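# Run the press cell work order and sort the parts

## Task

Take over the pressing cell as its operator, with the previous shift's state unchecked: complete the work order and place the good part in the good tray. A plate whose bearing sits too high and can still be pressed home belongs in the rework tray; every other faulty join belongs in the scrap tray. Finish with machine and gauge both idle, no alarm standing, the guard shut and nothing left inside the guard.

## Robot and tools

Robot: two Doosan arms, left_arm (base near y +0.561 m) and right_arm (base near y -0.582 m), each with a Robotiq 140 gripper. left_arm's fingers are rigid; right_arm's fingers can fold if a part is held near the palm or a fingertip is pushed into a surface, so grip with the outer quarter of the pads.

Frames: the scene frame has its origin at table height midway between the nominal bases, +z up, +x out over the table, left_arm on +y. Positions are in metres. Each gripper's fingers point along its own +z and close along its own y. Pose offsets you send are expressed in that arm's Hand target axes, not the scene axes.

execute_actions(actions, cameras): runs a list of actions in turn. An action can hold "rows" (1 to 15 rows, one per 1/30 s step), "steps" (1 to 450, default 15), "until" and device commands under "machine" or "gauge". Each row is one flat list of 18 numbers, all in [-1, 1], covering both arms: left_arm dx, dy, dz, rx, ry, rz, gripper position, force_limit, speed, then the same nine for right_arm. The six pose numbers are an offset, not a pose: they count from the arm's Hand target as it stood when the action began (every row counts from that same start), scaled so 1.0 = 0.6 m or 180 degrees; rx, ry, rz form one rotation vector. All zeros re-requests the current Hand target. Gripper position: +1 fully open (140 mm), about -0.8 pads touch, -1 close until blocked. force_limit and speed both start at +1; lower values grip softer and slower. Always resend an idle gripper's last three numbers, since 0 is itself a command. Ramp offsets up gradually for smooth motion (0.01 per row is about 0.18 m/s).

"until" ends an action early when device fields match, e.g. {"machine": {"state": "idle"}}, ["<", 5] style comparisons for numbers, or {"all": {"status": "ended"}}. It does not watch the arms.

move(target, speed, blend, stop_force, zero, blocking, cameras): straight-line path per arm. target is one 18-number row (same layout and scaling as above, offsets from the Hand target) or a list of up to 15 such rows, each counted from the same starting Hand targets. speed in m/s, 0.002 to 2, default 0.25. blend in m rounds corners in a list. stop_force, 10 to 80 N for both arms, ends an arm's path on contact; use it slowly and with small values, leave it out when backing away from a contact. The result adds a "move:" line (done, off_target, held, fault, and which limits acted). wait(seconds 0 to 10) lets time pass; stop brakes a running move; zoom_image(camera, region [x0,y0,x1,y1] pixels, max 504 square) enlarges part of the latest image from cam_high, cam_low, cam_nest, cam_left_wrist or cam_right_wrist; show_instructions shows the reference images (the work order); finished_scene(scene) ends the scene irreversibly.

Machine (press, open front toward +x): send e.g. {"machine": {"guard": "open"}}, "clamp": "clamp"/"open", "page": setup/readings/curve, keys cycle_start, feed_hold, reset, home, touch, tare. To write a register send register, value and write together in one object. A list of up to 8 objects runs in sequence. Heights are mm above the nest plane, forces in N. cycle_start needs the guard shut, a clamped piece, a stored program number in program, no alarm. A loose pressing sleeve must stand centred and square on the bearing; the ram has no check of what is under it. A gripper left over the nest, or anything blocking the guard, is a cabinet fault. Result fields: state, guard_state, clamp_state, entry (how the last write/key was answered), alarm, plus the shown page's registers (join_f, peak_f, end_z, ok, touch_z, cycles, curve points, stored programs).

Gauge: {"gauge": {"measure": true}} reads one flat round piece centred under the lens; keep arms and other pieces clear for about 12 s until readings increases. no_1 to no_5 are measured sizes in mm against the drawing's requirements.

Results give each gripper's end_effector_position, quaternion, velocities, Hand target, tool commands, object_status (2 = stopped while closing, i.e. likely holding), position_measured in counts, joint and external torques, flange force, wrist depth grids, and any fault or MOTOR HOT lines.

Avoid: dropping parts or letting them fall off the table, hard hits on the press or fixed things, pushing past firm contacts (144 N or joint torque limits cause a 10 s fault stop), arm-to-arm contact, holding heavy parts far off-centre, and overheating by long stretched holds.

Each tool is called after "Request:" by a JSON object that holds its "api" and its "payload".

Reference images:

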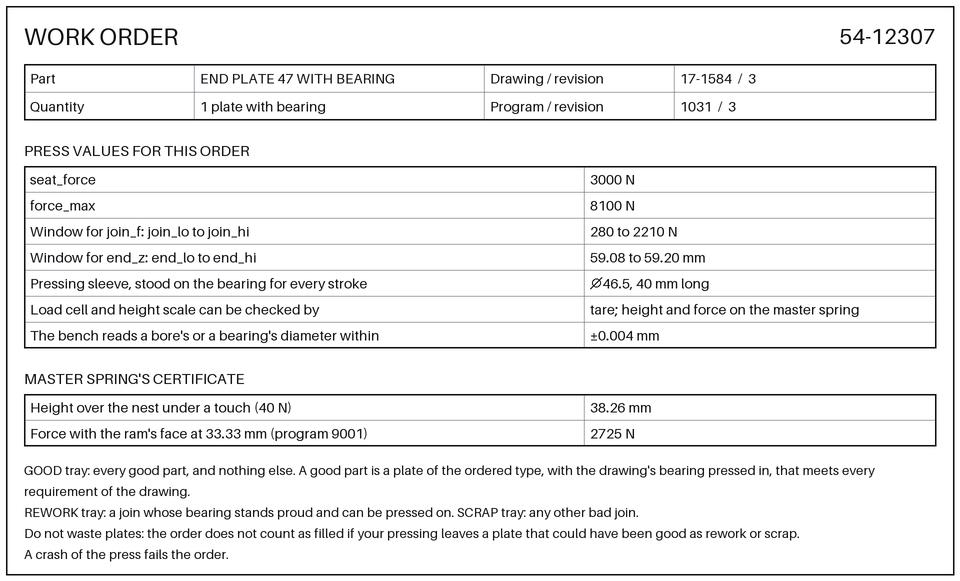

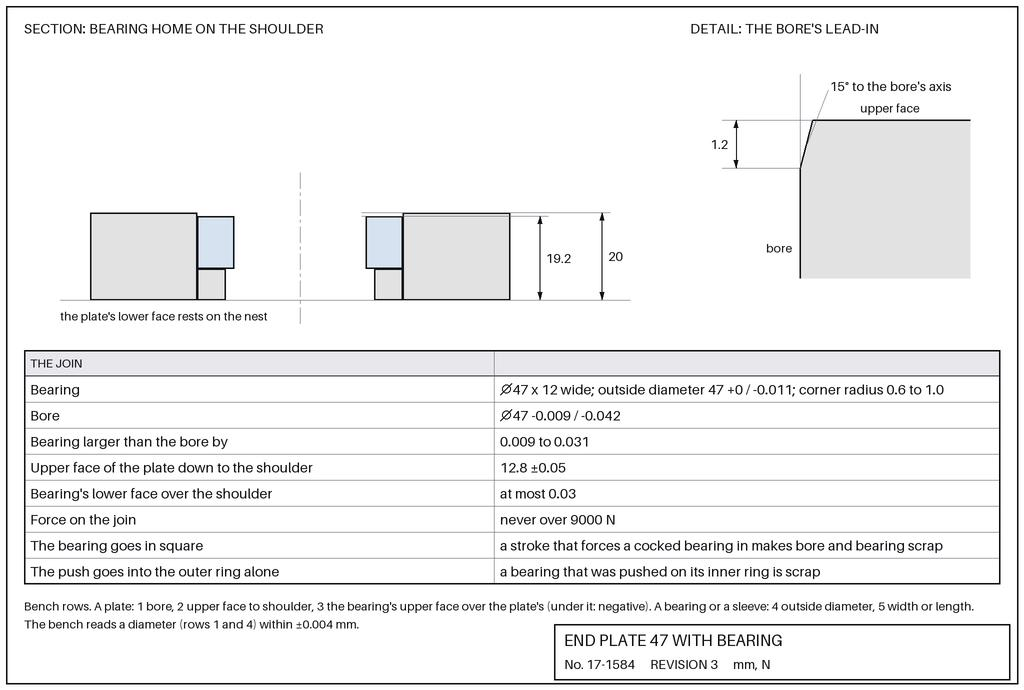

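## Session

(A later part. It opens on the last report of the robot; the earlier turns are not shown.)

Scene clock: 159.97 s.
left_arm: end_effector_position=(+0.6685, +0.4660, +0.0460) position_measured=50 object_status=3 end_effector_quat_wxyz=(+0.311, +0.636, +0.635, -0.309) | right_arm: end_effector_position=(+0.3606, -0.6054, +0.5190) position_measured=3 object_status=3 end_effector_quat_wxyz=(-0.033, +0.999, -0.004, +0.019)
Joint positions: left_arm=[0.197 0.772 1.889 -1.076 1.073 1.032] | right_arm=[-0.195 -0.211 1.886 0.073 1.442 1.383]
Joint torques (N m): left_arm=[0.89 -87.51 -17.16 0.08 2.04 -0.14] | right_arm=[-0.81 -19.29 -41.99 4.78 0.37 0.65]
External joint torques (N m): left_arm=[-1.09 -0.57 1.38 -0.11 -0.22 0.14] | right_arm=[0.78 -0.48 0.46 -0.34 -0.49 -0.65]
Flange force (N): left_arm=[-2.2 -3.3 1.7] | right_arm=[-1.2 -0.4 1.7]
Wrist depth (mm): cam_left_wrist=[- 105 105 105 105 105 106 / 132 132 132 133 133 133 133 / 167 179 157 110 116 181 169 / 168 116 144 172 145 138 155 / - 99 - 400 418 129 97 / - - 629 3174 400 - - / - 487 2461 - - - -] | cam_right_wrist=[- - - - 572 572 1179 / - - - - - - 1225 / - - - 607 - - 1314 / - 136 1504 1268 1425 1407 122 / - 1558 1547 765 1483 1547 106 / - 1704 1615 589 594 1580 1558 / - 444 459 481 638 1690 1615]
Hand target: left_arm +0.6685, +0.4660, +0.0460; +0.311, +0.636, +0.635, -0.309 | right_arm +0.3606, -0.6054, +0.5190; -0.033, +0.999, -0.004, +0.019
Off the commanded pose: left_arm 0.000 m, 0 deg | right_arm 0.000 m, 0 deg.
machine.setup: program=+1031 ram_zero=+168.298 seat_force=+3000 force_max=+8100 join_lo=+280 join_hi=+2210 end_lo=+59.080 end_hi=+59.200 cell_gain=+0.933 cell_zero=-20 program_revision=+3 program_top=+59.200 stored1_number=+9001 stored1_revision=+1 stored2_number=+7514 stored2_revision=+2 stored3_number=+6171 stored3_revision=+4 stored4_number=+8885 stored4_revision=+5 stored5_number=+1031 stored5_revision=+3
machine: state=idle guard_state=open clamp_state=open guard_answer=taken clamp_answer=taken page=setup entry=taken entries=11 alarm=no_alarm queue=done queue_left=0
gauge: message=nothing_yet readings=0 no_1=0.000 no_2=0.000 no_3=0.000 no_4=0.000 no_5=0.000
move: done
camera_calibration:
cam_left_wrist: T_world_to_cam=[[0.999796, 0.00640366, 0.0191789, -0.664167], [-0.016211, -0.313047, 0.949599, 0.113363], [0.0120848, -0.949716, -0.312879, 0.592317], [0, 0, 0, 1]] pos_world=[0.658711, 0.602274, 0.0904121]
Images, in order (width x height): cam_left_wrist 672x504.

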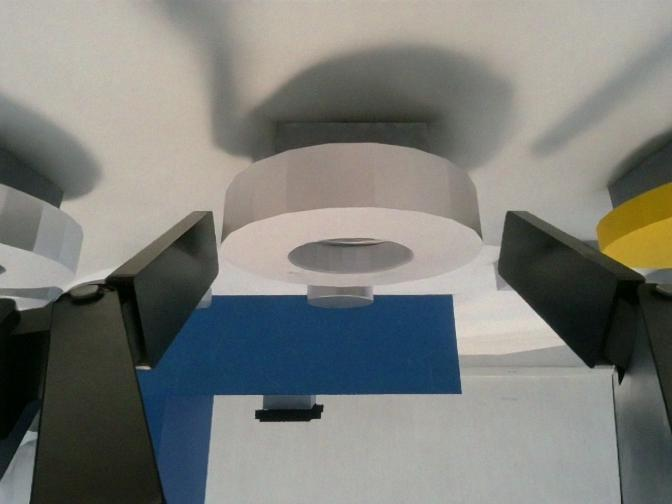

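Request:
{"api": "move", "payload": {"target": [0,-0.0037,0,0,0,0,0.62,0,-0.5,0,0,0,0,0,0,1,1,1], "speed": 0.03}}

Request:
{"api": "move", "payload": {"target": [0,0,0,0,0,0,-1,0.1,-1,0,0,0,0,0,0,1,1,1]}}

Request:
{"api": "execute_actions", "payload": {"actions": [{"steps":20}]}}

Request:
{"api": "move", "payload": {"target": [-0.105,0,-0.0821,0,0,0,-1,0.1,-1,0,0,0,0,0,0,1,1,1], "speed": 0.08, "cameras": ["cam_left_wrist"]}}

Scene clock: 160.93 s.
left_arm: end_effector_position=(+0.6663, +0.4660, +0.0460) position_measured=50 object_status=3 end_effector_quat_wxyz=(+0.311, +0.636, +0.635, -0.309) | right_arm: end_effector_position=(+0.3606, -0.6054, +0.5190) position_measured=3 object_status=3 end_effector_quat_wxyz=(-0.033, +0.999, -0.004, +0.019)
Joint positions: left_arm=[0.198 0.771 1.894 -1.077 1.072 1.035] | right_arm=[-0.195 -0.211 1.886 0.073 1.442 1.383]
Joint torques (N m): left_arm=[0.97 -86.41 -16.73 0.03 1.91 -0.05] | right_arm=[-0.53 -19.27 -42 4.82 0.33 0.66]
External joint torques (N m): left_arm=[-0.9 -0.86 1.16 -0.04 -0.1 0.05] | right_arm=[0.53 -0.57 0.45 -0.38 -0.45 -0.66]
Flange force (N): left_arm=[-2.4 -2.9 0.9] | right_arm=[-1.4 0.2 1.5]
Wrist depth (mm): cam_left_wrist=[- 105 105 105 105 105 106 / 132 132 132 132 133 133 133 / 167 180 157 111 115 181 169 / 164 116 155 171 145 138 155 / - 99 - - 403 121 97 / - - 488 - 3650 2639 - / - 479 - - - - -] | cam_right_wrist=[- 596 632 - 545 - 1185 / - - - - - - 1268 / - 720 653 - - 1464 1330 / - 135 - 1225 1416 - 122 / - 117 1592 883 1494 - 105 / - 1731 1627 586 1592 1569 1580 / - 443 461 480 1640 1652 -]
Hand target: left_arm +0.6663, +0.4660, +0.0460; +0.311, +0.636, +0.635, -0.309 | right_arm +0.3606, -0.6054, +0.5190; -0.033, +0.999, -0.004, +0.019
Off the commanded pose: left_arm 0.000 m, 0 deg | right_arm 0.000 m, 0 deg.
machine.setup: program=+1031 ram_zero=+168.298 seat_force=+3000 force_max=+8100 join_lo=+280 join_hi=+2210 end_lo=+59.080 end_hi=+59.200 cell_gain=+0.933 cell_zero=-20 program_revision=+3 program_top=+59.200 stored1_number=+9001 stored1_revision=+1 stored2_number=+7514 stored2_revision=+2 stored3_number=+6171 stored3_revision=+4 stored4_number=+8885 stored4_revision=+5 stored5_number=+1031 stored5_revision=+3
machine: state=idle guard_state=open clamp_state=open guard_answer=taken clamp_answer=taken page=setup entry=taken entries=11 alarm=no_alarm queue=done queue_left=0
gauge: message=nothing_yet readings=0 no_1=0.000 no_2=0.000 no_3=0.000 no_4=0.000 no_5=0.000
move: done

Scene clock: 162.17 s.
left_arm: end_effector_position=(+0.6663, +0.4660, +0.0460) position_measured=86 object_status=0 end_effector_quat_wxyz=(+0.311, +0.636, +0.635, -0.309) | right_arm: end_effector_position=(+0.3606, -0.6054, +0.5190) position_measured=3 object_status=3 end_effector_quat_wxyz=(-0.033, +0.999, -0.004, +0.019)
Joint positions: left_arm=[0.198 0.771 1.894 -1.077 1.072 1.035] | right_arm=[-0.195 -0.211 1.886 0.073 1.442 1.383]
Joint torques (N m): left_arm=[-4.29 -77.86 -15.92 -0.4 -0.83 0.2] | right_arm=[-0.29 -18.98 -42.01 4.75 0.3 0.65]
External joint torques (N m): left_arm=[4.49 -9.35 0.41 0.39 2.64 -0.2] | right_arm=[0.27 -1.1 0.04 -0.26 -0.43 -0.65]
Flange force (N): left_arm=[-8.7 -7.4 -15.5] | right_arm=[-1.9 0.7 0.6]
Wrist depth (mm): cam_left_wrist=[- 105 105 105 105 105 106 / 132 132 132 133 133 133 133 / 167 180 157 111 115 181 170 / 164 228 139 172 145 136 173 / - 77 406 407 412 110 87 / - 61 570 403 - - - / - - 2959 3000 3084 - -] | cam_right_wrist=[- - - - 574 - 1205 / - - - - 589 - 1268 / - 677 - 625 - - - / - 136 1407 1525 1338 1363 122 / - 1592 1580 - 1483 1483 105 / - 1717 1640 593 1473 1536 1514 / - 438 459 480 638 1665 1677]
Hand target: left_arm +0.6663, +0.4660, +0.0460; +0.311, +0.636, +0.635, -0.309 | right_arm +0.3606, -0.6054, +0.5190; -0.033, +0.999, -0.004, +0.019
Off the commanded pose: left_arm 0.000 m, 0 deg | right_arm 0.000 m, 0 deg.
machine.setup: program=+1031 ram_zero=+168.298 seat_force=+3000 force_max=+8100 join_lo=+280 join_hi=+2210 end_lo=+59.080 end_hi=+59.200 cell_gain=+0.933 cell_zero=-20 program_revision=+3 program_top=+59.200 stored1_number=+9001 stored1_revision=+1 stored2_number=+7514 stored2_revision=+2 stored3_number=+6171 stored3_revision=+4 stored4_number=+8885 stored4_revision=+5 stored5_number=+1031 stored5_revision=+3
machine: state=idle guard_state=open clamp_state=open guard_answer=taken clamp_answer=taken page=setup entry=taken entries=11 alarm=no_alarm queue=done queue_left=0
gauge: message=nothing_yet readings=0 no_1=0.000 no_2=0.000 no_3=0.000 no_4=0.000 no_5=0.000
move: done

Scene clock: 163.03 s.
left_arm: end_effector_position=(+0.6663, +0.4660, +0.0460) position_measured=86 object_status=2 end_effector_quat_wxyz=(+0.311, +0.636, +0.635, -0.309) | right_arm: end_effector_position=(+0.3606, -0.6054, +0.5190) position_measured=3 object_status=3 end_effector_quat_wxyz=(-0.033, +0.999, -0.004, +0.019)
Joint positions: left_arm=[0.198 0.771 1.894 -1.077 1.072 1.035] | right_arm=[-0.195 -0.211 1.886 0.073 1.442 1.383]
Joint torques (N m): left_arm=[-3.65 -78.54 -16.66 -0.72 -0.9 0.19] | right_arm=[-0.62 -19.23 -41.94 4.75 0.29 0.65]
External joint torques (N m): left_arm=[3.76 -9.43 0.97 0.7 2.72 -0.19] | right_arm=[0.62 -0.65 0.29 -0.29 -0.41 -0.65]
Flange force (N): left_arm=[-9.7 -8.3 -15.1] | right_arm=[-1.3 -0.1 1.2]
Wrist depth (mm): cam_left_wrist=[- 105 105 105 105 106 106 / 132 132 132 133 133 133 133 / 167 180 157 111 115 181 169 / 164 229 139 172 145 136 172 / - 77 - - 400 110 87 / - 61 613 3532 2576 - - / - - - - 3590 - -] | cam_right_wrist=[533 - - - - - 1179 / - - - - - - 1246 / - - - - - - 1253 / 1290 135 1454 1665 1389 1372 122 / - 1525 1547 739 1407 1536 105 / - 1690 1665 583 1592 1848 1536 / - 442 459 479 575 1677 1615]
Hand target: left_arm +0.6663, +0.4660, +0.0460; +0.311, +0.636, +0.635, -0.309 | right_arm +0.3606, -0.6054, +0.5190; -0.033, +0.999, -0.004, +0.019
Tool commands: left_gripper/position=-1.0 left_gripper/force_limit=+0.1 left_gripper/speed=-1.0 right_gripper/position=+1.0 right_gripper/force_limit=+1.0 right_gripper/speed=+1.0
Off the commanded pose: left_arm 0.000 m, 0 deg | right_arm 0.000 m, 0 deg.
machine.setup: program=+1031 ram_zero=+168.298 seat_force=+3000 force_max=+8100 join_lo=+280 join_hi=+2210 end_lo=+59.080 end_hi=+59.200 cell_gain=+0.933 cell_zero=-20 program_revision=+3 program_top=+59.200 stored1_number=+9001 stored1_revision=+1 stored2_number=+7514 stored2_revision=+2 stored3_number=+6171 stored3_revision=+4 stored4_number=+8885 stored4_revision=+5 stored5_number=+1031 stored5_revision=+3
machine: state=idle guard_state=open clamp_state=open guard_answer=taken clamp_answer=taken page=setup entry=taken entries=11 alarm=no_alarm queue=done queue_left=0
gauge: message=nothing_yet readings=0 no_1=0.000 no_2=0.000 no_3=0.000 no_4=0.000 no_5=0.000

Scene clock: 164.37 s.
left_arm: end_effector_position=(+0.6661, +0.4660, +0.1259) position_measured=86 object_status=2 end_effector_quat_wxyz=(+0.311, +0.636, +0.635, -0.309) | right_arm: end_effector_position=(+0.3606, -0.6054, +0.5190) position_measured=3 object_status=3 end_effector_quat_wxyz=(-0.033, +0.999, -0.004, +0.019)
Joint positions: left_arm=[0.198 0.653 1.897 -1.027 1.129 0.924] | right_arm=[-0.195 -0.211 1.886 0.073 1.442 1.383]
Joint torques (N m): left_arm=[1.03 -81.42 -22.35 -0.24 2.45 0.1] | right_arm=[-0.42 -19.37 -41.93 4.75 0.34 0.63]
External joint torques (N m): left_arm=[-1.2 -1.26 2.38 0.31 -0.76 -0.1] | right_arm=[0.39 -0.74 -0.01 -0.27 -0.47 -0.63]
Flange force (N): left_arm=[-3.2 -5.8 1.9] | right_arm=[-1.1 0.4 0.7]
Wrist depth (mm): cam_left_wrist=[166 202 202 175 194 203 169 / 196 254 255 255 256 256 194 / 320 321 155 111 115 305 344 / 486 100 139 172 145 128 449 / - 77 124 520 472 110 88 / - 61 - - 2882 - - / - - 2882 - 3174 - -] | cam_right_wrist=[- - - - - - 1148 / - - - - - - 1253 / - - - - - - 1363 / - 136 1454 - 1407 1425 122 / - 135 1558 771 1435 - 105 / - 1677 1627 586 569 1603 - / - 443 459 484 651 1665 -]
Hand target: left_arm +0.6661, +0.4660, +0.1260; +0.311, +0.636, +0.635, -0.309 | right_arm +0.3606, -0.6054, +0.5190; -0.033, +0.999, -0.004, +0.019
Off the commanded pose: left_arm 0.000 m, 0 deg | right_arm 0.000 m, 0 deg.
machine.setup: program=+1031 ram_zero=+168.298 seat_force=+3000 force_max=+8100 join_lo=+280 join_hi=+2210 end_lo=+59.080 end_hi=+59.200 cell_gain=+0.933 cell_zero=-20 program_revision=+3 program_top=+59.200 stored1_number=+9001 stored1_revision=+1 stored2_number=+7514 stored2_revision=+2 stored3_number=+6171 stored3_revision=+4 stored4_number=+8885 stored4_revision=+5 stored5_number=+1031 stored5_revision=+3
machine: state=idle guard_state=open clamp_state=open guard_answer=taken clamp_answer=taken page=setup entry=taken entries=11 alarm=no_alarm queue=done queue_left=0
gauge: message=nothing_yet readings=0 no_1=0.000 no_2=0.000 no_3=0.000 no_4=0.000 no_5=0.000
move: done
camera_calibration:
cam_left_wrist: T_world_to_cam=[[0.999796, 0.00640377, 0.0191786, -0.663198], [-0.0162106, -0.313047, 0.949599, 0.0375446], [0.0120848, -0.949716, -0.312879, 0.617315], [0, 0, 0, 1]] pos_world=[0.656211, 0.602274, 0.170212]
Images, in order (width x height): cam_left_wrist 672x504.

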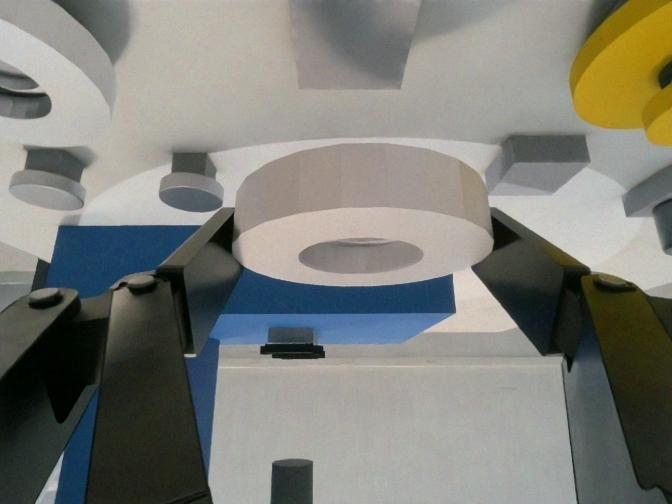

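Request:
{"api": "move", "payload": {"target": [[-0.1,0,-0.08,0,0,0,-1,0.1,-1,0,0,0,0,0,0,1,1,1],[0.0757,0.1233,-0.3513,-0.394,0,-0.308,-1,0.1,-1,0,0,0,0,0,0,1,1,1]], "speed": 0.2, "blend": 0.02, "cameras": ["cam_left_wrist","cam_high"]}}

Scene clock: 170.33 s.
left_arm: end_effector_position=(+0.7397, +0.6601, +0.2201) position_measured=86 object_status=2 end_effector_quat_wxyz=(+0.439, +0.000, +0.898, +0.000) | right_arm: end_effector_position=(+0.3606, -0.6054, +0.5190) position_measured=3 object_status=3 end_effector_quat_wxyz=(-0.033, +0.999, -0.004, +0.019)
Joint positions: left_arm=[0.136 0.305 2.263 -2.833 0.347 1.36] | right_arm=[-0.195 -0.211 1.886 0.073 1.442 1.383]
Joint torques (N m): left_arm=[1.07 -54.97 -27.16 -2.66 3.05 -0.01] | right_arm=[-0.44 -19.16 -41.93 4.77 0.37 0.66]
External joint torques (N m): left_arm=[-1.18 0.19 3.24 0.27 -0.95 0.01] | right_arm=[0.41 -0.93 0.06 -0.29 -0.49 -0.66]
Flange force (N): left_arm=[2.3 -2.5 -4.1] | right_arm=[-1.6 0.4 0.8]
Wrist depth (mm): cam_left_wrist=[260 300 315 316 313 313 306 / 386 391 378 397 361 345 382 / 508 542 136 111 114 396 2106 / 2489 110 139 172 145 128 2737 / - 77 1810 2461 - 110 88 / - 61 - 2305 - - - / - - 2281 2212 - - -] | cam_right_wrist=[534 604 - - - - 1179 / 577 - - - - - 1212 / - - - 589 - 669 1179 / 1322 135 1580 1473 1298 1389 122 / - 135 1322 782 1464 - 105 / - 1717 538 583 599 1615 1569 / - 442 457 484 643 1665 1652]
Hand target: left_arm +0.7397, +0.6601, +0.2201; +0.439, +0.000, +0.898, +0.000 | right_arm +0.3606, -0.6054, +0.5190; -0.033, +0.999, -0.004, +0.019
Off the commanded pose: left_arm 0.000 m, 0 deg | right_arm 0.000 m, 0 deg.
machine.setup: program=+1031 ram_zero=+168.298 seat_force=+3000 force_max=+8100 join_lo=+280 join_hi=+2210 end_lo=+59.080 end_hi=+59.200 cell_gain=+0.933 cell_zero=-20 program_revision=+3 program_top=+59.200 stored1_number=+9001 stored1_revision=+1 stored2_number=+7514 stored2_revision=+2 stored3_number=+6171 stored3_revision=+4 stored4_number=+8885 stored4_revision=+5 stored5_number=+1031 stored5_revision=+3
machine: state=idle guard_state=open clamp_state=open guard_answer=taken clamp_answer=taken page=setup entry=taken entries=11 alarm=no_alarm queue=done queue_left=0
gauge: message=nothing_yet readings=0 no_1=0.000 no_2=0.000 no_3=0.000 no_4=0.000 no_5=0.000
move: done
camera_calibration:
cam_left_wrist: T_world_to_cam=[[-0.00669516, 0.999838, 0.0167258, -0.650592], [0.310938, -0.0138155, 0.95033, -0.429731], [0.950407, 0.0115633, -0.310795, -0.498897], [0, 0, 0, 1]] pos_world=[0.603419, 0.650319, 0.264213]
Images, in order (width x height): cam_high 672x504, cam_left_wrist 672x504.

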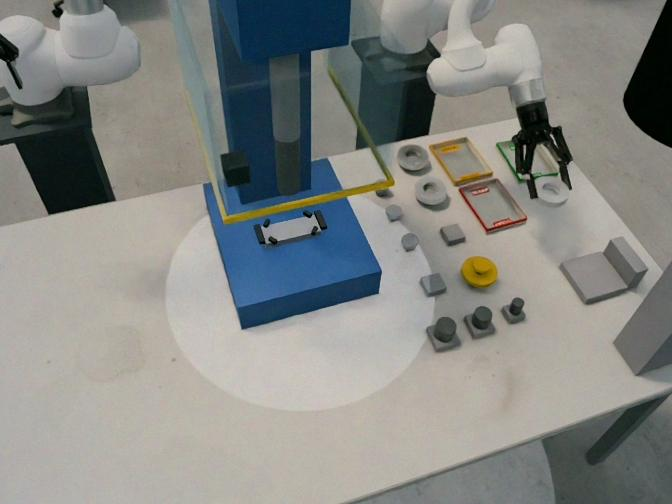

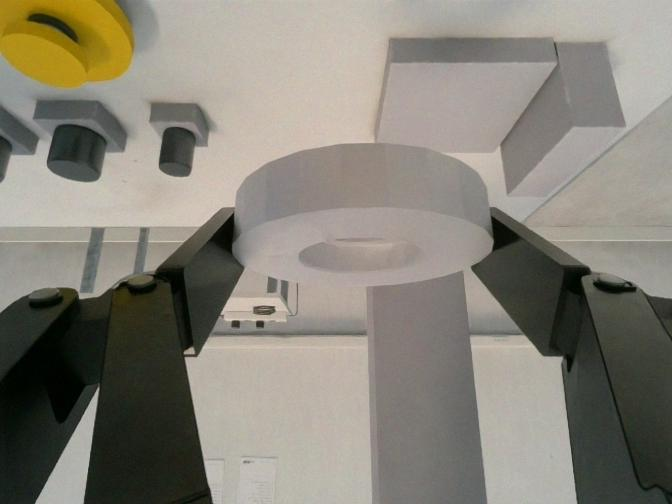

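Request:
{"api": "move", "payload": {"target": [[-0.0218,0.1332,0.3529,0,0,0,-1,0.1,-1,0,0,0,0,0,0,1,1,1],[0.0479,0.1332,0.4072,0,0,0,-1,0.1,-1,0,0,0,0,0,0,1,1,1]], "speed": [0.15,0.06], "cameras": ["cam_left_wrist","cam_high"]}}

Scene clock: 174.00 s.
left_arm: end_effector_position=(+0.9152, +0.7403, +0.0481) position_measured=86 object_status=2 end_effector_quat_wxyz=(+0.440, +0.000, +0.898, +0.000) end_effector_velocity=(-0.001, +0.000, -0.005) end_effector_angular_velocity=(-0.002, +0.005, +0.003) | right_arm: end_effector_position=(+0.3606, -0.6054, +0.5190) position_measured=3 object_status=3 end_effector_quat_wxyz=(-0.033, +0.999, -0.004, +0.019)
Joint positions: left_arm=[0.219 0.761 1.914 -2.756 0.463 1.355] | right_arm=[-0.195 -0.211 1.886 0.073 1.442 1.383]
Joint velocities: left_arm=[0 0.005 0 -0.002 -0.001 -0.001] | right_arm=[within noise]
Joint torques (N m): left_arm=[0.33 -18.03 2.38 -1.98 -13.06 -2.41] | right_arm=[-0.77 -19.18 -41.92 4.79 0.33 0.68]
External joint torques (N m): left_arm=[-0.42 -72.91 -21.44 0.02 15.12 2.41] | right_arm=[0.87 -0.87 0.09 -0.32 -0.45 -0.69]
Flange force (N): left_arm=[-48.8 -8.6 -77.7] | right_arm=[-1.3 -0.6 0.9]
Wrist depth (mm): cam_left_wrist=[- 108 96 96 96 96 96 / 137 137 99 99 99 105 99 / 187 187 125 111 115 135 126 / 292 239 139 170 144 137 131 / - 77 1296 324 329 111 87 / - 61 2380 - 2461 - - / - - - 294 - - -] | cam_right_wrist=[- - - - - - 1124 / 585 - - - - - 1246 / - - - - 671 - 1298 / - 135 1483 1416 1435 1380 121 / - 117 1569 765 1473 1464 105 / - 1704 1536 577 1354 1580 - / - 445 449 482 589 1652 -]
Hand target: left_arm +0.9149, +0.7401, +0.0474; +0.439, +0.000, +0.898, +0.000 | right_arm +0.3606, -0.6054, +0.5190; -0.033, +0.999, -0.004, +0.019
Off the commanded pose: left_arm 0.001 m, 0 deg | right_arm 0.000 m, 0 deg.
machine.setup: program=+1031 ram_zero=+168.298 seat_force=+3000 force_max=+8100 join_lo=+280 join_hi=+2210 end_lo=+59.080 end_hi=+59.200 cell_gain=+0.933 cell_zero=-20 program_revision=+3 program_top=+59.200 stored1_number=+9001 stored1_revision=+1 stored2_number=+7514 stored2_revision=+2 stored3_number=+6171 stored3_revision=+4 stored4_number=+8885 stored4_revision=+5 stored5_number=+1031 stored5_revision=+3
machine: state=idle guard_state=open clamp_state=open guard_answer=taken clamp_answer=taken page=setup entry=taken entries=11 alarm=no_alarm queue=done queue_left=0
gauge: message=nothing_yet readings=0 no_1=0.000 no_2=0.000 no_3=0.000 no_4=0.000 no_5=0.000
move: done
camera_calibration:
cam_left_wrist: T_world_to_cam=[[-0.00684297, 0.999833, 0.0169701, -0.726628], [0.309948, -0.014014, 0.95065, -0.318627], [0.950729, 0.0117651, -0.3098, -0.720531], [0, 0, 0, 1]] pos_world=[0.778816, 0.730518, 0.0920132]
Images, in order (width x height): cam_high 672x504, cam_left_wrist 672x504.

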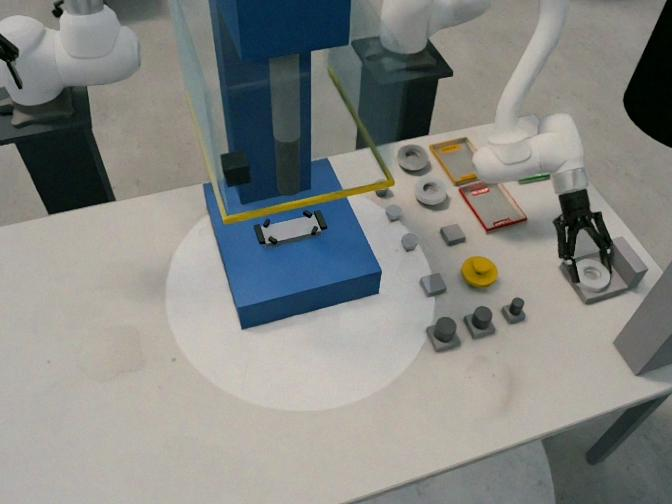

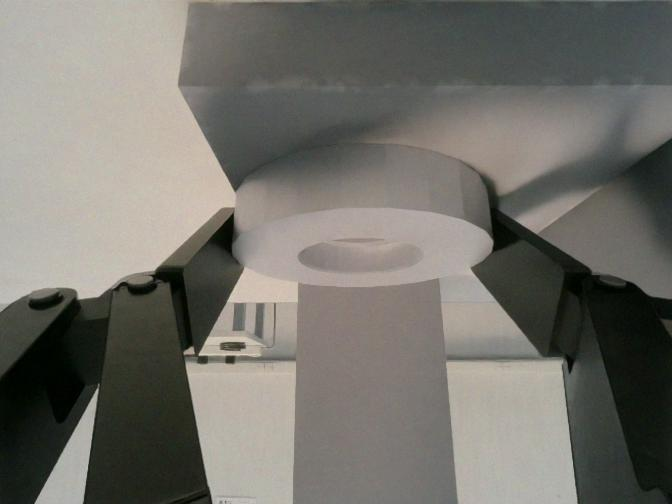

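Request:
{"api": "move", "payload": {"target": [-0.0026,0,-0.0021,0,0,0,-1,0.1,-1,0,0,0,0,0,0,1,1,1], "speed": 0.02}}

Scene clock: 174.87 s.
left_arm: end_effector_position=(+0.9147, +0.7401, +0.0492) position_measured=86 object_status=2 end_effector_quat_wxyz=(+0.439, +0.000, +0.898, +0.000) | right_arm: end_effector_position=(+0.3606, -0.6054, +0.5190) position_measured=3 object_status=3 end_effector_quat_wxyz=(-0.033, +0.999, -0.004, +0.019)
Joint positions: left_arm=[0.219 0.759 1.915 -2.754 0.46 1.353] | right_arm=[-0.195 -0.211 1.886 0.073 1.442 1.383]
Joint torques (N m): left_arm=[2.13 -59.09 4.8 -1.82 -8.23 -1.68] | right_arm=[-0.81 -19.23 -42.03 4.81 0.36 0.69]
External joint torques (N m): left_arm=[-2.26 -31.13 -24.35 -0.18 10.31 1.68] | right_arm=[0.85 -0.9 0.27 -0.34 -0.48 -0.69]
Flange force (N): left_arm=[-30.2 -0.3 -7.8] | right_arm=[-1.6 -0.5 1.2]
Wrist depth (mm): cam_left_wrist=[- 109 97 95 97 98 97 / 138 138 100 100 100 105 100 / 187 188 126 111 115 136 127 / 292 240 139 173 145 137 131 / - 77 446 327 - 110 89 / - 61 - 303 314 - - / - - - 290 - - -] | cam_right_wrist=[536 - - - - - 1192 / - - - - - - 1192 / - - - - - - 1314 / 1298 136 1435 1483 1435 1398 122 / - 1558 1558 734 1525 1483 105 / - 1677 1690 593 596 1787 1569 / - 440 457 481 583 1640 -]
Hand target: left_arm +0.9148, +0.7401, +0.0494; +0.439, +0.000, +0.898, +0.000 | right_arm +0.3606, -0.6054, +0.5190; -0.033, +0.999, -0.004, +0.019
Off the commanded pose: left_arm 0.000 m, 0 deg | right_arm 0.000 m, 0 deg.
machine.setup: program=+1031 ram_zero=+168.298 seat_force=+3000 force_max=+8100 join_lo=+280 join_hi=+2210 end_lo=+59.080 end_hi=+59.200 cell_gain=+0.933 cell_zero=-20 program_revision=+3 program_top=+59.200 stored1_number=+9001 stored1_revision=+1 stored2_number=+7514 stored2_revision=+2 stored3_number=+6171 stored3_revision=+4 stored4_number=+8885 stored4_revision=+5 stored5_number=+1031 stored5_revision=+3
machine: state=idle guard_state=open clamp_state=open guard_answer=taken clamp_answer=taken page=setup entry=taken entries=11 alarm=no_alarm queue=done queue_left=0
gauge: message=nothing_yet readings=0 no_1=0.000 no_2=0.000 no_3=0.000 no_4=0.000 no_5=0.000
move: done

Request:
{"api": "move", "payload": {"target": [0,0,0,0,0,0,0.5,0.1,-0.6,0,0,0,0,0,0,1,1,1]}}

Request:
{"api": "move", "payload": {"target": [[-0.0438,0,-0.2247,0,0,0,0.5,0.1,-0.6,0,0,0,0,0,0,1,1,1],[0.023,0,-0.6,0,0,0,0.5,0.1,-0.6,0,0,0,0,0,0,1,1,1]], "speed": 0.2, "cameras": ["cam_left_wrist","cam_high"]}}

Scene clock: 175.63 s.
left_arm: end_effector_position=(+0.9147, +0.7401, +0.0493) position_measured=66 object_status=0 end_effector_quat_wxyz=(+0.439, +0.000, +0.898, +0.000) | right_arm: end_effector_position=(+0.3606, -0.6054, +0.5190) position_measured=3 object_status=3 end_effector_quat_wxyz=(-0.033, +0.999, -0.004, +0.019)
Joint positions: left_arm=[0.219 0.759 1.915 -2.754 0.46 1.353] | right_arm=[-0.195 -0.211 1.886 0.073 1.442 1.383]
Joint torques (N m): left_arm=[1.72 -88.65 -20.8 -1.83 1.84 -0.1] | right_arm=[-0.2 -19.16 -41.82 4.81 0.37 0.66]
External joint torques (N m): left_arm=[-1.88 -2.21 1.1 -0.18 0.24 0.1] | right_arm=[0.1 -0.77 0.07 -0.35 -0.5 -0.67]
Flange force (N): left_arm=[0.0 -4.4 -4.7] | right_arm=[-1.4 1.2 0.9]
Wrist depth (mm): cam_left_wrist=[- 108 98 97 98 98 98 / 136 136 98 98 98 99 99 / 185 185 124 112 115 134 126 / 288 114 143 173 143 136 132 / - 87 1344 - - 120 88 / - 2235 2190 313 - - - / - - 2546 - 291 - -] | cam_right_wrist=[520 - - - - - - / 556 - - - - 602 1246 / - - - - 630 - - / - 135 - 1330 1407 1380 122 / - 1569 1525 734 1464 1514 106 / - 1717 1759 589 580 1627 1569 / - 441 458 484 1665 1652 1640]
Hand target: left_arm +0.9148, +0.7401, +0.0494; +0.439, +0.000, +0.898, +0.000 | right_arm +0.3606, -0.6054, +0.5190; -0.033, +0.999, -0.004, +0.019
Off the commanded pose: left_arm 0.000 m, 0 deg | right_arm 0.000 m, 0 deg.
machine.setup: program=+1031 ram_zero=+168.298 seat_force=+3000 force_max=+8100 join_lo=+280 join_hi=+2210 end_lo=+59.080 end_hi=+59.200 cell_gain=+0.933 cell_zero=-20 program_revision=+3 program_top=+59.200 stored1_number=+9001 stored1_revision=+1 stored2_number=+7514 stored2_revision=+2 stored3_number=+6171 stored3_revision=+4 stored4_number=+8885 stored4_revision=+5 stored5_number=+1031 stored5_revision=+3
machine: state=idle guard_state=open clamp_state=open guard_answer=taken clamp_answer=taken page=setup entry=taken entries=11 alarm=no_alarm queue=done queue_left=0
gauge: message=nothing_yet readings=0 no_1=0.000 no_2=0.000 no_3=0.000 no_4=0.000 no_5=0.000
move: done

Scene clock: 178.43 s.
left_arm: end_effector_position=(+0.6221, +0.7399, +0.2595) position_measured=66 object_status=3 end_effector_quat_wxyz=(+0.439, +0.000, +0.898, +0.000) | right_arm: end_effector_position=(+0.3606, -0.6054, +0.5190) position_measured=3 object_status=3 end_effector_quat_wxyz=(-0.033, +0.999, -0.004, +0.019)
Joint positions: left_arm=[0.375 0.124 2.394 -2.268 0.382 0.968] | right_arm=[-0.195 -0.211 1.886 0.073 1.442 1.383]
Joint torques (N m): left_arm=[0.99 -34.13 -25.59 -2.01 1.82 -0.05] | right_arm=[-0.41 -19.21 -41.99 4.76 0.36 0.68]
External joint torques (N m): left_arm=[-1.05 -2.36 1.64 -0.06 -0.06 0.05] | right_arm=[0.31 -0.69 0.2 -0.3 -0.49 -0.69]
Flange force (N): left_arm=[0.0 0.0 0.0] | right_arm=[-1.4 0.7 1.1]
Wrist depth (mm): cam_left_wrist=[367 363 363 365 367 364 1217 / 387 458 461 438 442 489 1576 / 526 626 658 529 552 2147 2147 / 3174 114 157 - 2126 139 2546 / - 87 1872 - - 120 88 / - - - - - - - / - - 2433 - - - -] | cam_right_wrist=[529 601 594 - - - 1179 / - - - - - - 1314 / - - - - - - 1298 / 1298 135 1454 - 1407 1407 122 / - 1580 1580 749 1473 1494 105 / - 1913 1652 578 599 1444 1547 / - 432 453 482 1717 1913 1627]
Hand target: left_arm +0.6222, +0.7399, +0.2596; +0.439, +0.000, +0.898, +0.000 | right_arm +0.3606, -0.6054, +0.5190; -0.033, +0.999, -0.004, +0.019
Off the commanded pose: left_arm 0.000 m, 0 deg | right_arm 0.000 m, 0 deg.
machine.setup: program=+1031 ram_zero=+168.298 seat_force=+3000 force_max=+8100 join_lo=+280 join_hi=+2210 end_lo=+59.080 end_hi=+59.200 cell_gain=+0.933 cell_zero=-20 program_revision=+3 program_top=+59.200 stored1_number=+9001 stored1_revision=+1 stored2_number=+7514 stored2_revision=+2 stored3_number=+6171 stored3_revision=+4 stored4_number=+8885 stored4_revision=+5 stored5_number=+1031 stored5_revision=+3
machine: state=idle guard_state=open clamp_state=open guard_answer=taken clamp_answer=taken page=setup entry=taken entries=11 alarm=no_alarm queue=done queue_left=0
gauge: message=nothing_yet readings=0 no_1=0.000 no_2=0.000 no_3=0.000 no_4=0.000 no_5=0.000
move: done
camera_calibration:
cam_left_wrist: T_world_to_cam=[[-0.00675851, 0.999835, 0.0168519, -0.731731], [0.31103, -0.0139145, 0.950298, -0.429469], [0.950376, 0.011664, -0.310884, -0.375837], [0, 0, 0, 1]] pos_world=[0.485819, 0.730018, 0.303613]
Images, in order (width x height): cam_high 672x504, cam_left_wrist 672x504.

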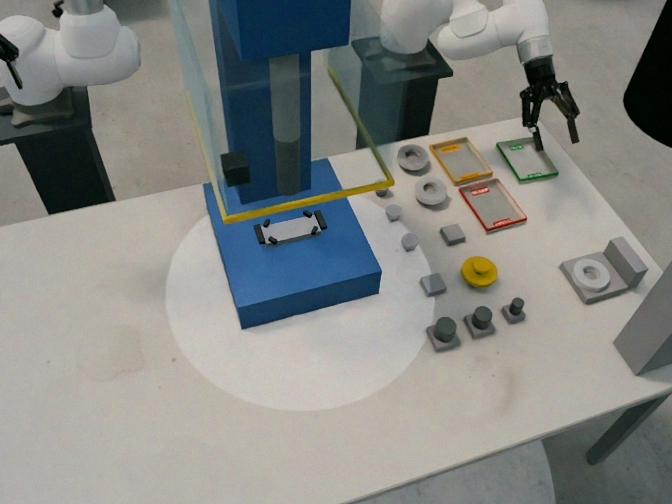

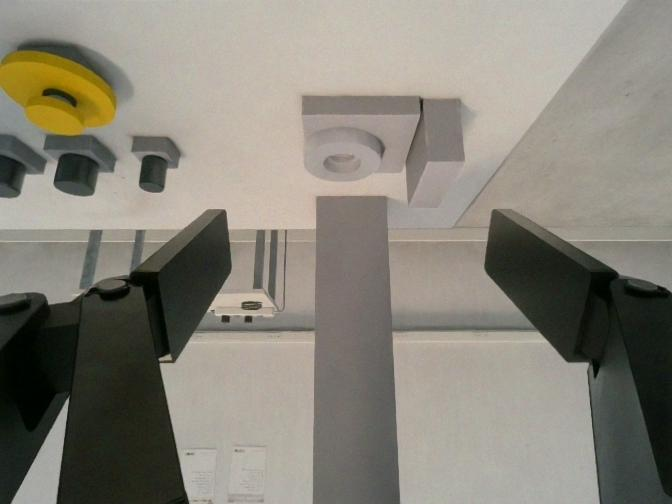

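Request:
{"api": "execute_actions", "payload": {"actions": [{"gauge":{"measure":true},"steps":450,"until":{"gauge":{"state":"idle"}}}]}}

Scene clock: 190.70 s.
left_arm: end_effector_position=(+0.6222, +0.7399, +0.2596) position_measured=66 object_status=3 end_effector_quat_wxyz=(+0.439, +0.000, +0.898, +0.000) | right_arm: end_effector_position=(+0.3606, -0.6054, +0.5190) position_measured=3 object_status=3 end_effector_quat_wxyz=(-0.033, +0.999, -0.004, +0.019)
Joint positions: left_arm=[0.375 0.124 2.394 -2.267 0.382 0.968] | right_arm=[-0.195 -0.211 1.886 0.073 1.442 1.383]
Joint torques (N m): left_arm=[1.05 -34.25 -25.42 -2.11 1.85 -0.04] | right_arm=[-0.74 -19.16 -41.78 4.73 0.34 0.65]
External joint torques (N m): left_arm=[-1.08 -2.48 1.48 0.04 -0.09 0.04] | right_arm=[0.7 -0.79 0.04 -0.27 -0.47 -0.66]
Flange force (N): left_arm=[0.0 0.0 0.0] | right_arm=[-1.2 -0.3 0.8]
Wrist depth (mm): cam_left_wrist=[352 364 353 365 383 352 1273 / 388 438 482 437 439 460 1610 / 532 549 553 513 498 2168 2147 / 3174 110 159 638 - 138 2844 / - 87 1795 - - 120 88 / - - 2235 - 2882 2489 - / - - 2407 578 - - -] | cam_right_wrist=[536 - - - - - 1192 / 572 - - 571 649 601 1212 / - - 586 - - - 1283 / - 135 1504 1372 1407 - 122 / - 1536 1627 - 1504 1483 105 / - 1745 1640 589 583 1592 1569 / - 441 469 482 632 1615 1690]
Hand target: left_arm +0.6222, +0.7399, +0.2596; +0.439, +0.000, +0.898, +0.000 | right_arm +0.3606, -0.6054, +0.5190; -0.033, +0.999, -0.004, +0.019
Tool commands: left_gripper/position=+0.5 left_gripper/force_limit=+0.1 left_gripper/speed=-0.6 right_gripper/position=+1.0 right_gripper/force_limit=+1.0 right_gripper/speed=+1.0
Off the commanded pose: left_arm 0.000 m, 0 deg | right_arm 0.000 m, 0 deg.
machine.setup: program=+1031 ram_zero=+168.298 seat_force=+3000 force_max=+8100 join_lo=+280 join_hi=+2210 end_lo=+59.080 end_hi=+59.200 cell_gain=+0.933 cell_zero=-20 program_revision=+3 program_top=+59.200 stored1_number=+9001 stored1_revision=+1 stored2_number=+7514 stored2_revision=+2 stored3_number=+6171 stored3_revision=+4 stored4_number=+8885 stored4_revision=+5 stored5_number=+1031 stored5_revision=+3
machine: state=idle guard_state=open clamp_state=open guard_answer=taken clamp_answer=taken page=setup entry=taken entries=11 alarm=no_alarm queue=done queue_left=0
gauge: message=measure_taken readings=1 no_1=46.973 no_2=12.800 no_3=0.000 no_4=0.000 no_5=0.000

Request:
{"api": "move", "payload": {"target": [[-0.0668,0,0.3753,0,0,0,0.5,0.1,-0.6,0,0,0,0,0,0,1,1,1],[-0.023,0.0004,0.5995,0,0,0,0.5,0.1,-0.6,0,0,0,0,0,0,1,1,1]], "speed": [0.25,0.12], "blend": [0.02,0]}}

Request:
{"api": "move", "payload": {"target": [0,0,0,0,0,0,-1,0.1,-1,0,0,0,0,0,0,1,1,1]}}

Request:
{"api": "execute_actions", "payload": {"actions": [{"steps":15}], "cameras": ["cam_left_wrist"]}}

Scene clock: 193.47 s.
left_arm: end_effector_position=(+0.9145, +0.7404, +0.0497) position_measured=66 object_status=3 end_effector_quat_wxyz=(+0.439, +0.000, +0.898, +0.000) | right_arm: end_effector_position=(+0.3606, -0.6054, +0.5190) position_measured=3 object_status=3 end_effector_quat_wxyz=(-0.033, +0.999, -0.004, +0.019)
Joint positions: left_arm=[0.219 0.758 1.915 -2.753 0.46 1.352] | right_arm=[-0.195 -0.211 1.886 0.073 1.442 1.383]
Joint torques (N m): left_arm=[1.37 -92.37 -21.69 -2.05 2.25 -0.1] | right_arm=[-0.81 -19.35 -41.82 4.77 0.33 0.56]
External joint torques (N m): left_arm=[-1.61 2.32 2.23 0.06 -0.19 0.1] | right_arm=[0.84 -0.69 -0.05 -0.3 -0.46 -0.56]
Flange force (N): left_arm=[3.7 -3.1 0.2] | right_arm=[-0.8 -0.8 0.7]
Wrist depth (mm): cam_left_wrist=[- 109 98 97 98 99 99 / 137 137 99 99 99 99 99 / 186 186 125 112 115 135 126 / 290 114 140 167 145 136 131 / - 87 1360 - - 120 88 / - 2190 2258 - 316 - - / - - 1872 290 301 - -] | cam_right_wrist=[- - - - - - 1148 / - - 621 - - - 1179 / - - - - - - 1205 / 1306 135 1464 1425 1407 1389 122 / - 118 1558 - 1454 1494 105 / - 1690 1603 586 583 1569 - / - 441 458 484 1704 1525 -]
Hand target: left_arm +0.9146, +0.7404, +0.0496; +0.439, +0.000, +0.898, +0.000 | right_arm +0.3606, -0.6054, +0.5190; -0.033, +0.999, -0.004, +0.019
Off the commanded pose: left_arm 0.000 m, 0 deg | right_arm 0.000 m, 0 deg.
machine.setup: program=+1031 ram_zero=+168.298 seat_force=+3000 force_max=+8100 join_lo=+280 join_hi=+2210 end_lo=+59.080 end_hi=+59.200 cell_gain=+0.933 cell_zero=-20 program_revision=+3 program_top=+59.200 stored1_number=+9001 stored1_revision=+1 stored2_number=+7514 stored2_revision=+2 stored3_number=+6171 stored3_revision=+4 stored4_number=+8885 stored4_revision=+5 stored5_number=+1031 stored5_revision=+3
machine: state=idle guard_state=open clamp_state=open guard_answer=taken clamp_answer=taken page=setup entry=taken entries=11 alarm=no_alarm queue=done queue_left=0
gauge: message=measure_taken readings=1 no_1=46.973 no_2=12.800 no_3=0.000 no_4=0.000 no_5=0.000
move: done

Scene clock: 194.23 s.
left_arm: end_effector_position=(+0.9147, +0.7404, +0.0497) position_measured=85 object_status=0 end_effector_quat_wxyz=(+0.439, +0.000, +0.898, +0.000) | right_arm: end_effector_position=(+0.3606, -0.6054, +0.5190) position_measured=3 object_status=3 end_effector_quat_wxyz=(-0.033, +0.999, -0.004, +0.019)
Joint positions: left_arm=[0.219 0.758 1.915 -2.753 0.46 1.353] | right_arm=[-0.195 -0.211 1.886 0.073 1.442 1.383]
Joint torques (N m): left_arm=[-8.68 -56.78 -11.82 -0.31 -3.42 -0.68] | right_arm=[-0.74 -19.01 -42.06 4.77 0.32 0.68]
External joint torques (N m): left_arm=[8.66 -33.63 -7.8 -1.7 5.5 0.68] | right_arm=[0.71 -0.95 0.37 -0.32 -0.44 -0.68]
Flange force (N): left_arm=[-19.7 3.7 -40.8] | right_arm=[-1.9 -0.3 1.3]
Wrist depth (mm): cam_left_wrist=[- 109 97 96 98 99 98 / 138 138 100 100 100 106 101 / 188 188 127 112 115 136 127 / 294 240 139 174 147 137 130 / - 77 1281 329 327 110 87 / - 61 2086 319 314 - - / - - - 298 296 - -] | cam_right_wrist=[- - - - - - 1179 / - 623 - - - - 1253 / 665 - - 647 625 1225 1283 / - 136 1444 - 1454 1398 122 / - 1580 1514 - 1494 1514 106 / - 1677 1627 588 588 1306 - / - 438 459 477 628 1652 -]
Hand target: left_arm +0.9146, +0.7404, +0.0496; +0.439, +0.000, +0.898, +0.000 | right_arm +0.3606, -0.6054, +0.5190; -0.033, +0.999, -0.004, +0.019
Off the commanded pose: left_arm 0.000 m, 0 deg | right_arm 0.000 m, 0 deg.
machine.setup: program=+1031 ram_zero=+168.298 seat_force=+3000 force_max=+8100 join_lo=+280 join_hi=+2210 end_lo=+59.080 end_hi=+59.200 cell_gain=+0.933 cell_zero=-20 program_revision=+3 program_top=+59.200 stored1_number=+9001 stored1_revision=+1 stored2_number=+7514 stored2_revision=+2 stored3_number=+6171 stored3_revision=+4 stored4_number=+8885 stored4_revision=+5 stored5_number=+1031 stored5_revision=+3
machine: state=idle guard_state=open clamp_state=open guard_answer=taken clamp_answer=taken page=setup entry=taken entries=11 alarm=no_alarm queue=done queue_left=0
gauge: message=measure_taken readings=1 no_1=46.973 no_2=12.800 no_3=0.000 no_4=0.000 no_5=0.000
move: done

Scene clock: 194.93 s.
left_arm: end_effector_position=(+0.9146, +0.7404, +0.0496) position_measured=85 object_status=2 end_effector_quat_wxyz=(+0.439, +0.000, +0.898, +0.000) | right_arm: end_effector_position=(+0.3606, -0.6054, +0.5190) position_measured=3 object_status=3 end_effector_quat_wxyz=(-0.033, +0.999, -0.004, +0.019)
Joint positions: left_arm=[0.219 0.758 1.915 -2.753 0.46 1.353] | right_arm=[-0.195 -0.211 1.886 0.073 1.442 1.383]
Joint torques (N m): left_arm=[-8.79 -56.16 -9.93 -0.29 -4 -0.69] | right_arm=[-0.5 -19.36 -41.8 4.8 0.32 0.63]
External joint torques (N m): left_arm=[8.67 -34.19 -9.58 -1.71 6.07 0.69] | right_arm=[0.54 -0.72 0.01 -0.33 -0.44 -0.63]
Flange force (N): left_arm=[-21.1 4.5 -38.8] | right_arm=[-1.1 0.1 0.7]
Wrist depth (mm): cam_left_wrist=[- 109 97 96 97 99 98 / 138 138 100 100 100 106 101 / 188 188 126 112 115 137 127 / 292 239 139 174 148 137 131 / - 77 1311 332 - 110 87 / - 61 - 319 320 - - / - - - - - - -] | cam_right_wrist=[541 - - 583 559 - 1268 / 561 - - 589 591 589 1218 / - - - - - 1246 1314 / - 135 1473 1166 1473 1380 122 / - 1558 1580 - 1580 1473 105 / - 1677 1665 594 596 1592 1547 / - 448 460 484 1677 1677 1677]
Hand target: left_arm +0.9146, +0.7404, +0.0496; +0.439, +0.000, +0.898, +0.000 | right_arm +0.3606, -0.6054, +0.5190; -0.033, +0.999, -0.004, +0.019
Tool commands: left_gripper/position=-1.0 left_gripper/force_limit=+0.1 left_gripper/speed=-1.0 right_gripper/position=+1.0 right_gripper/force_limit=+1.0 right_gripper/speed=+1.0
Off the commanded pose: left_arm 0.000 m, 0 deg | right_arm 0.000 m, 0 deg.
machine.setup: program=+1031 ram_zero=+168.298 seat_force=+3000 force_max=+8100 join_lo=+280 join_hi=+2210 end_lo=+59.080 end_hi=+59.200 cell_gain=+0.933 cell_zero=-20 program_revision=+3 program_top=+59.200 stored1_number=+9001 stored1_revision=+1 stored2_number=+7514 stored2_revision=+2 stored3_number=+6171 stored3_revision=+4 stored4_number=+8885 stored4_revision=+5 stored5_number=+1031 stored5_revision=+3
machine: state=idle guard_state=open clamp_state=open guard_answer=taken clamp_answer=taken page=setup entry=taken entries=11 alarm=no_alarm queue=done queue_left=0
gauge: message=measure_taken readings=1 no_1=46.973 no_2=12.800 no_3=0.000 no_4=0.000 no_5=0.000
camera_calibration:
cam_left_wrist: T_world_to_cam=[[-0.00676024, 0.999835, 0.0168513, -0.726816], [0.310939, -0.0139145, 0.950328, -0.32087], [0.950406, 0.0116642, -0.310794, -0.71902], [0, 0, 0, 1]] pos_world=[0.778219, 0.730618, 0.0937128]
Images, in order (width x height): cam_left_wrist 672x504.

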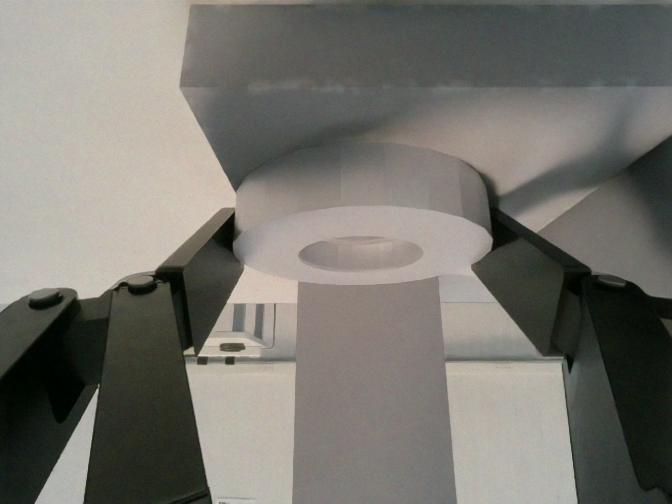

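Request:
{"api": "move", "payload": {"target": [[-0.0788,0,-0.0616,0,0,0,-1,0.1,-1,0,0,0,0,0,0,1,1,1],[-0.0497,-0.134,-0.4506,0,0,0,-1,0.1,-1,0,0,0,0,0,0,1,1,1]], "speed": [0.08,0.2], "blend": [0.02,0]}}

Request:
{"api": "move", "payload": {"target": [0.1757,-0.6833,-0.1167,0.394,0,0.308,-1,0.1,-1,0,0,0,0,0,0,1,1,1], "speed": 0.25, "cameras": ["cam_left_wrist"]}}

Scene clock: 197.83 s.
left_arm: end_effector_position=(+0.7196, +0.6598, +0.2391) position_measured=85 object_status=2 end_effector_quat_wxyz=(+0.439, +0.000, +0.898, +0.000) | right_arm: end_effector_position=(+0.3606, -0.6054, +0.5190) position_measured=3 object_status=3 end_effector_quat_wxyz=(-0.033, +0.999, -0.004, +0.019)
Joint positions: left_arm=[0.141 0.248 2.29 -2.793 0.319 1.323] | right_arm=[-0.195 -0.211 1.886 0.073 1.442 1.383]
Joint torques (N m): left_arm=[0.38 -47.82 -28.46 -2.42 3.09 -0.03] | right_arm=[-0.47 -19.08 -41.77 4.79 0.35 0.63]
External joint torques (N m): left_arm=[-0.4 -2.44 3.49 -0.06 -1.01 0.03] | right_arm=[0.35 -0.79 0.02 -0.33 -0.48 -0.64]
Flange force (N): left_arm=[0.0 0.0 0.0] | right_arm=[-1.3 0.5 0.8]
Wrist depth (mm): cam_left_wrist=[277 313 325 339 339 334 342 / 409 414 445 412 392 354 409 / 576 584 129 112 115 422 2086 / 3221 110 139 174 148 136 2671 / - 77 1825 - 533 110 88 / - 61 - 1921 - - - / - - 2305 2355 - - -] | cam_right_wrist=[- - - - - - 1185 / 549 - 627 - - - 1232 / - - - - - - 1330 / - 135 1483 1239 1464 145 122 / - 1525 1615 760 1514 - 105 / - 1640 1690 588 1580 - - / - 441 458 481 651 1704 -]
Hand target: left_arm +0.7196, +0.6598, +0.2392; +0.439, +0.000, +0.898, +0.000 | right_arm +0.3606, -0.6054, +0.5190; -0.033, +0.999, -0.004, +0.019
Off the commanded pose: left_arm 0.000 m, 0 deg | right_arm 0.000 m, 0 deg.
machine.setup: program=+1031 ram_zero=+168.298 seat_force=+3000 force_max=+8100 join_lo=+280 join_hi=+2210 end_lo=+59.080 end_hi=+59.200 cell_gain=+0.933 cell_zero=-20 program_revision=+3 program_top=+59.200 stored1_number=+9001 stored1_revision=+1 stored2_number=+7514 stored2_revision=+2 stored3_number=+6171 stored3_revision=+4 stored4_number=+8885 stored4_revision=+5 stored5_number=+1031 stored5_revision=+3
machine: state=idle guard_state=open clamp_state=open guard_answer=taken clamp_answer=taken page=setup entry=taken entries=11 alarm=no_alarm queue=done queue_left=0
gauge: message=measure_taken readings=1 no_1=46.973 no_2=12.800 no_3=0.000 no_4=0.000 no_5=0.000
move: done

Scene clock: 201.43 s.
left_arm: end_effector_position=(+0.6000, +0.2498, +0.1990) position_measured=85 object_status=2 end_effector_quat_wxyz=(+0.311, +0.636, +0.635, -0.309) | right_arm: end_effector_position=(+0.3606, -0.6054, +0.5190) position_measured=3 object_status=3 end_effector_quat_wxyz=(-0.033, +0.999, -0.004, +0.019)
Joint positions: left_arm=[-0.136 0.463 2.054 -1.238 0.971 0.796] | right_arm=[-0.195 -0.211 1.886 0.073 1.442 1.383]
Joint torques (N m): left_arm=[0.78 -67.95 -24.16 -0.79 2.27 -0.01] | right_arm=[-0.65 -19.14 -41.94 4.73 0.32 0.65]
External joint torques (N m): left_arm=[-0.71 0.06 2.47 0.38 -0.76 0.01] | right_arm=[0.57 -0.88 0.2 -0.28 -0.44 -0.65]
Flange force (N): left_arm=[0.1 -5.0 1.4] | right_arm=[-1.6 0.0 1.0]
Wrist depth (mm): cam_left_wrist=[- 260 - 255 - - 264 / - - 241 - - 239 241 / 309 309 155 112 114 293 505 / 300 299 139 175 148 127 - / - 77 438 2737 2808 110 87 / - 61 439 2704 2576 - - / - - - 323 2920 - -] | cam_right_wrist=[558 - - - - - 1185 / 569 - - - - - 1239 / - - - - - 618 1330 / - 136 1473 1346 1444 1416 121 / - 135 1558 826 1525 1525 105 / - 1880 1603 589 606 1569 1569 / - 444 457 475 611 1690 -]
Hand target: left_arm +0.6000, +0.2497, +0.1990; +0.311, +0.636, +0.635, -0.309 | right_arm +0.3606, -0.6054, +0.5190; -0.033, +0.999, -0.004, +0.019
Off the commanded pose: left_arm 0.000 m, 0 deg | right_arm 0.000 m, 0 deg.
machine.setup: program=+1031 ram_zero=+168.298 seat_force=+3000 force_max=+8100 join_lo=+280 join_hi=+2210 end_lo=+59.080 end_hi=+59.200 cell_gain=+0.933 cell_zero=-20 program_revision=+3 program_top=+59.200 stored1_number=+9001 stored1_revision=+1 stored2_number=+7514 stored2_revision=+2 stored3_number=+6171 stored3_revision=+4 stored4_number=+8885 stored4_revision=+5 stored5_number=+1031 stored5_revision=+3
machine: state=idle guard_state=open clamp_state=open guard_answer=taken clamp_answer=taken page=setup entry=taken entries=11 alarm=no_alarm queue=done queue_left=0
gauge: message=measure_taken readings=1 no_1=46.973 no_2=12.800 no_3=0.000 no_4=0.000 no_5=0.000
move: done
camera_calibration:
cam_left_wrist: T_world_to_cam=[[0.999793, 0.00659424, 0.0192395, -0.597216], [-0.0162088, -0.31305, 0.949598, -0.100623], [0.0122848, -0.949714, -0.312879, 0.435538], [0, 0, 0, 1]] pos_world=[0.590111, 0.386074, 0.243312]
Images, in order (width x height): cam_left_wrist 672x504.

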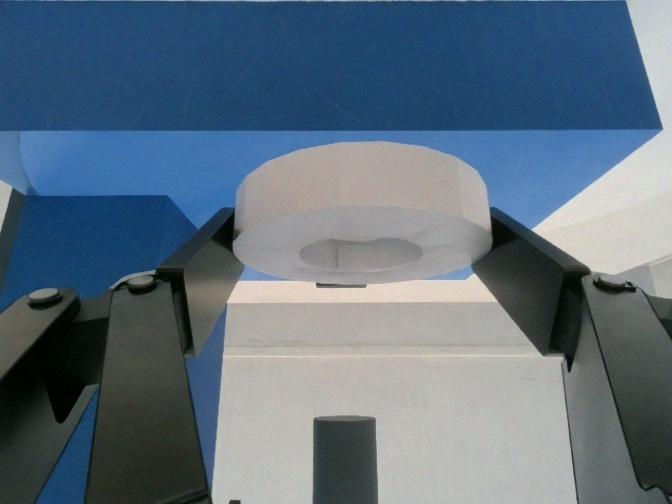

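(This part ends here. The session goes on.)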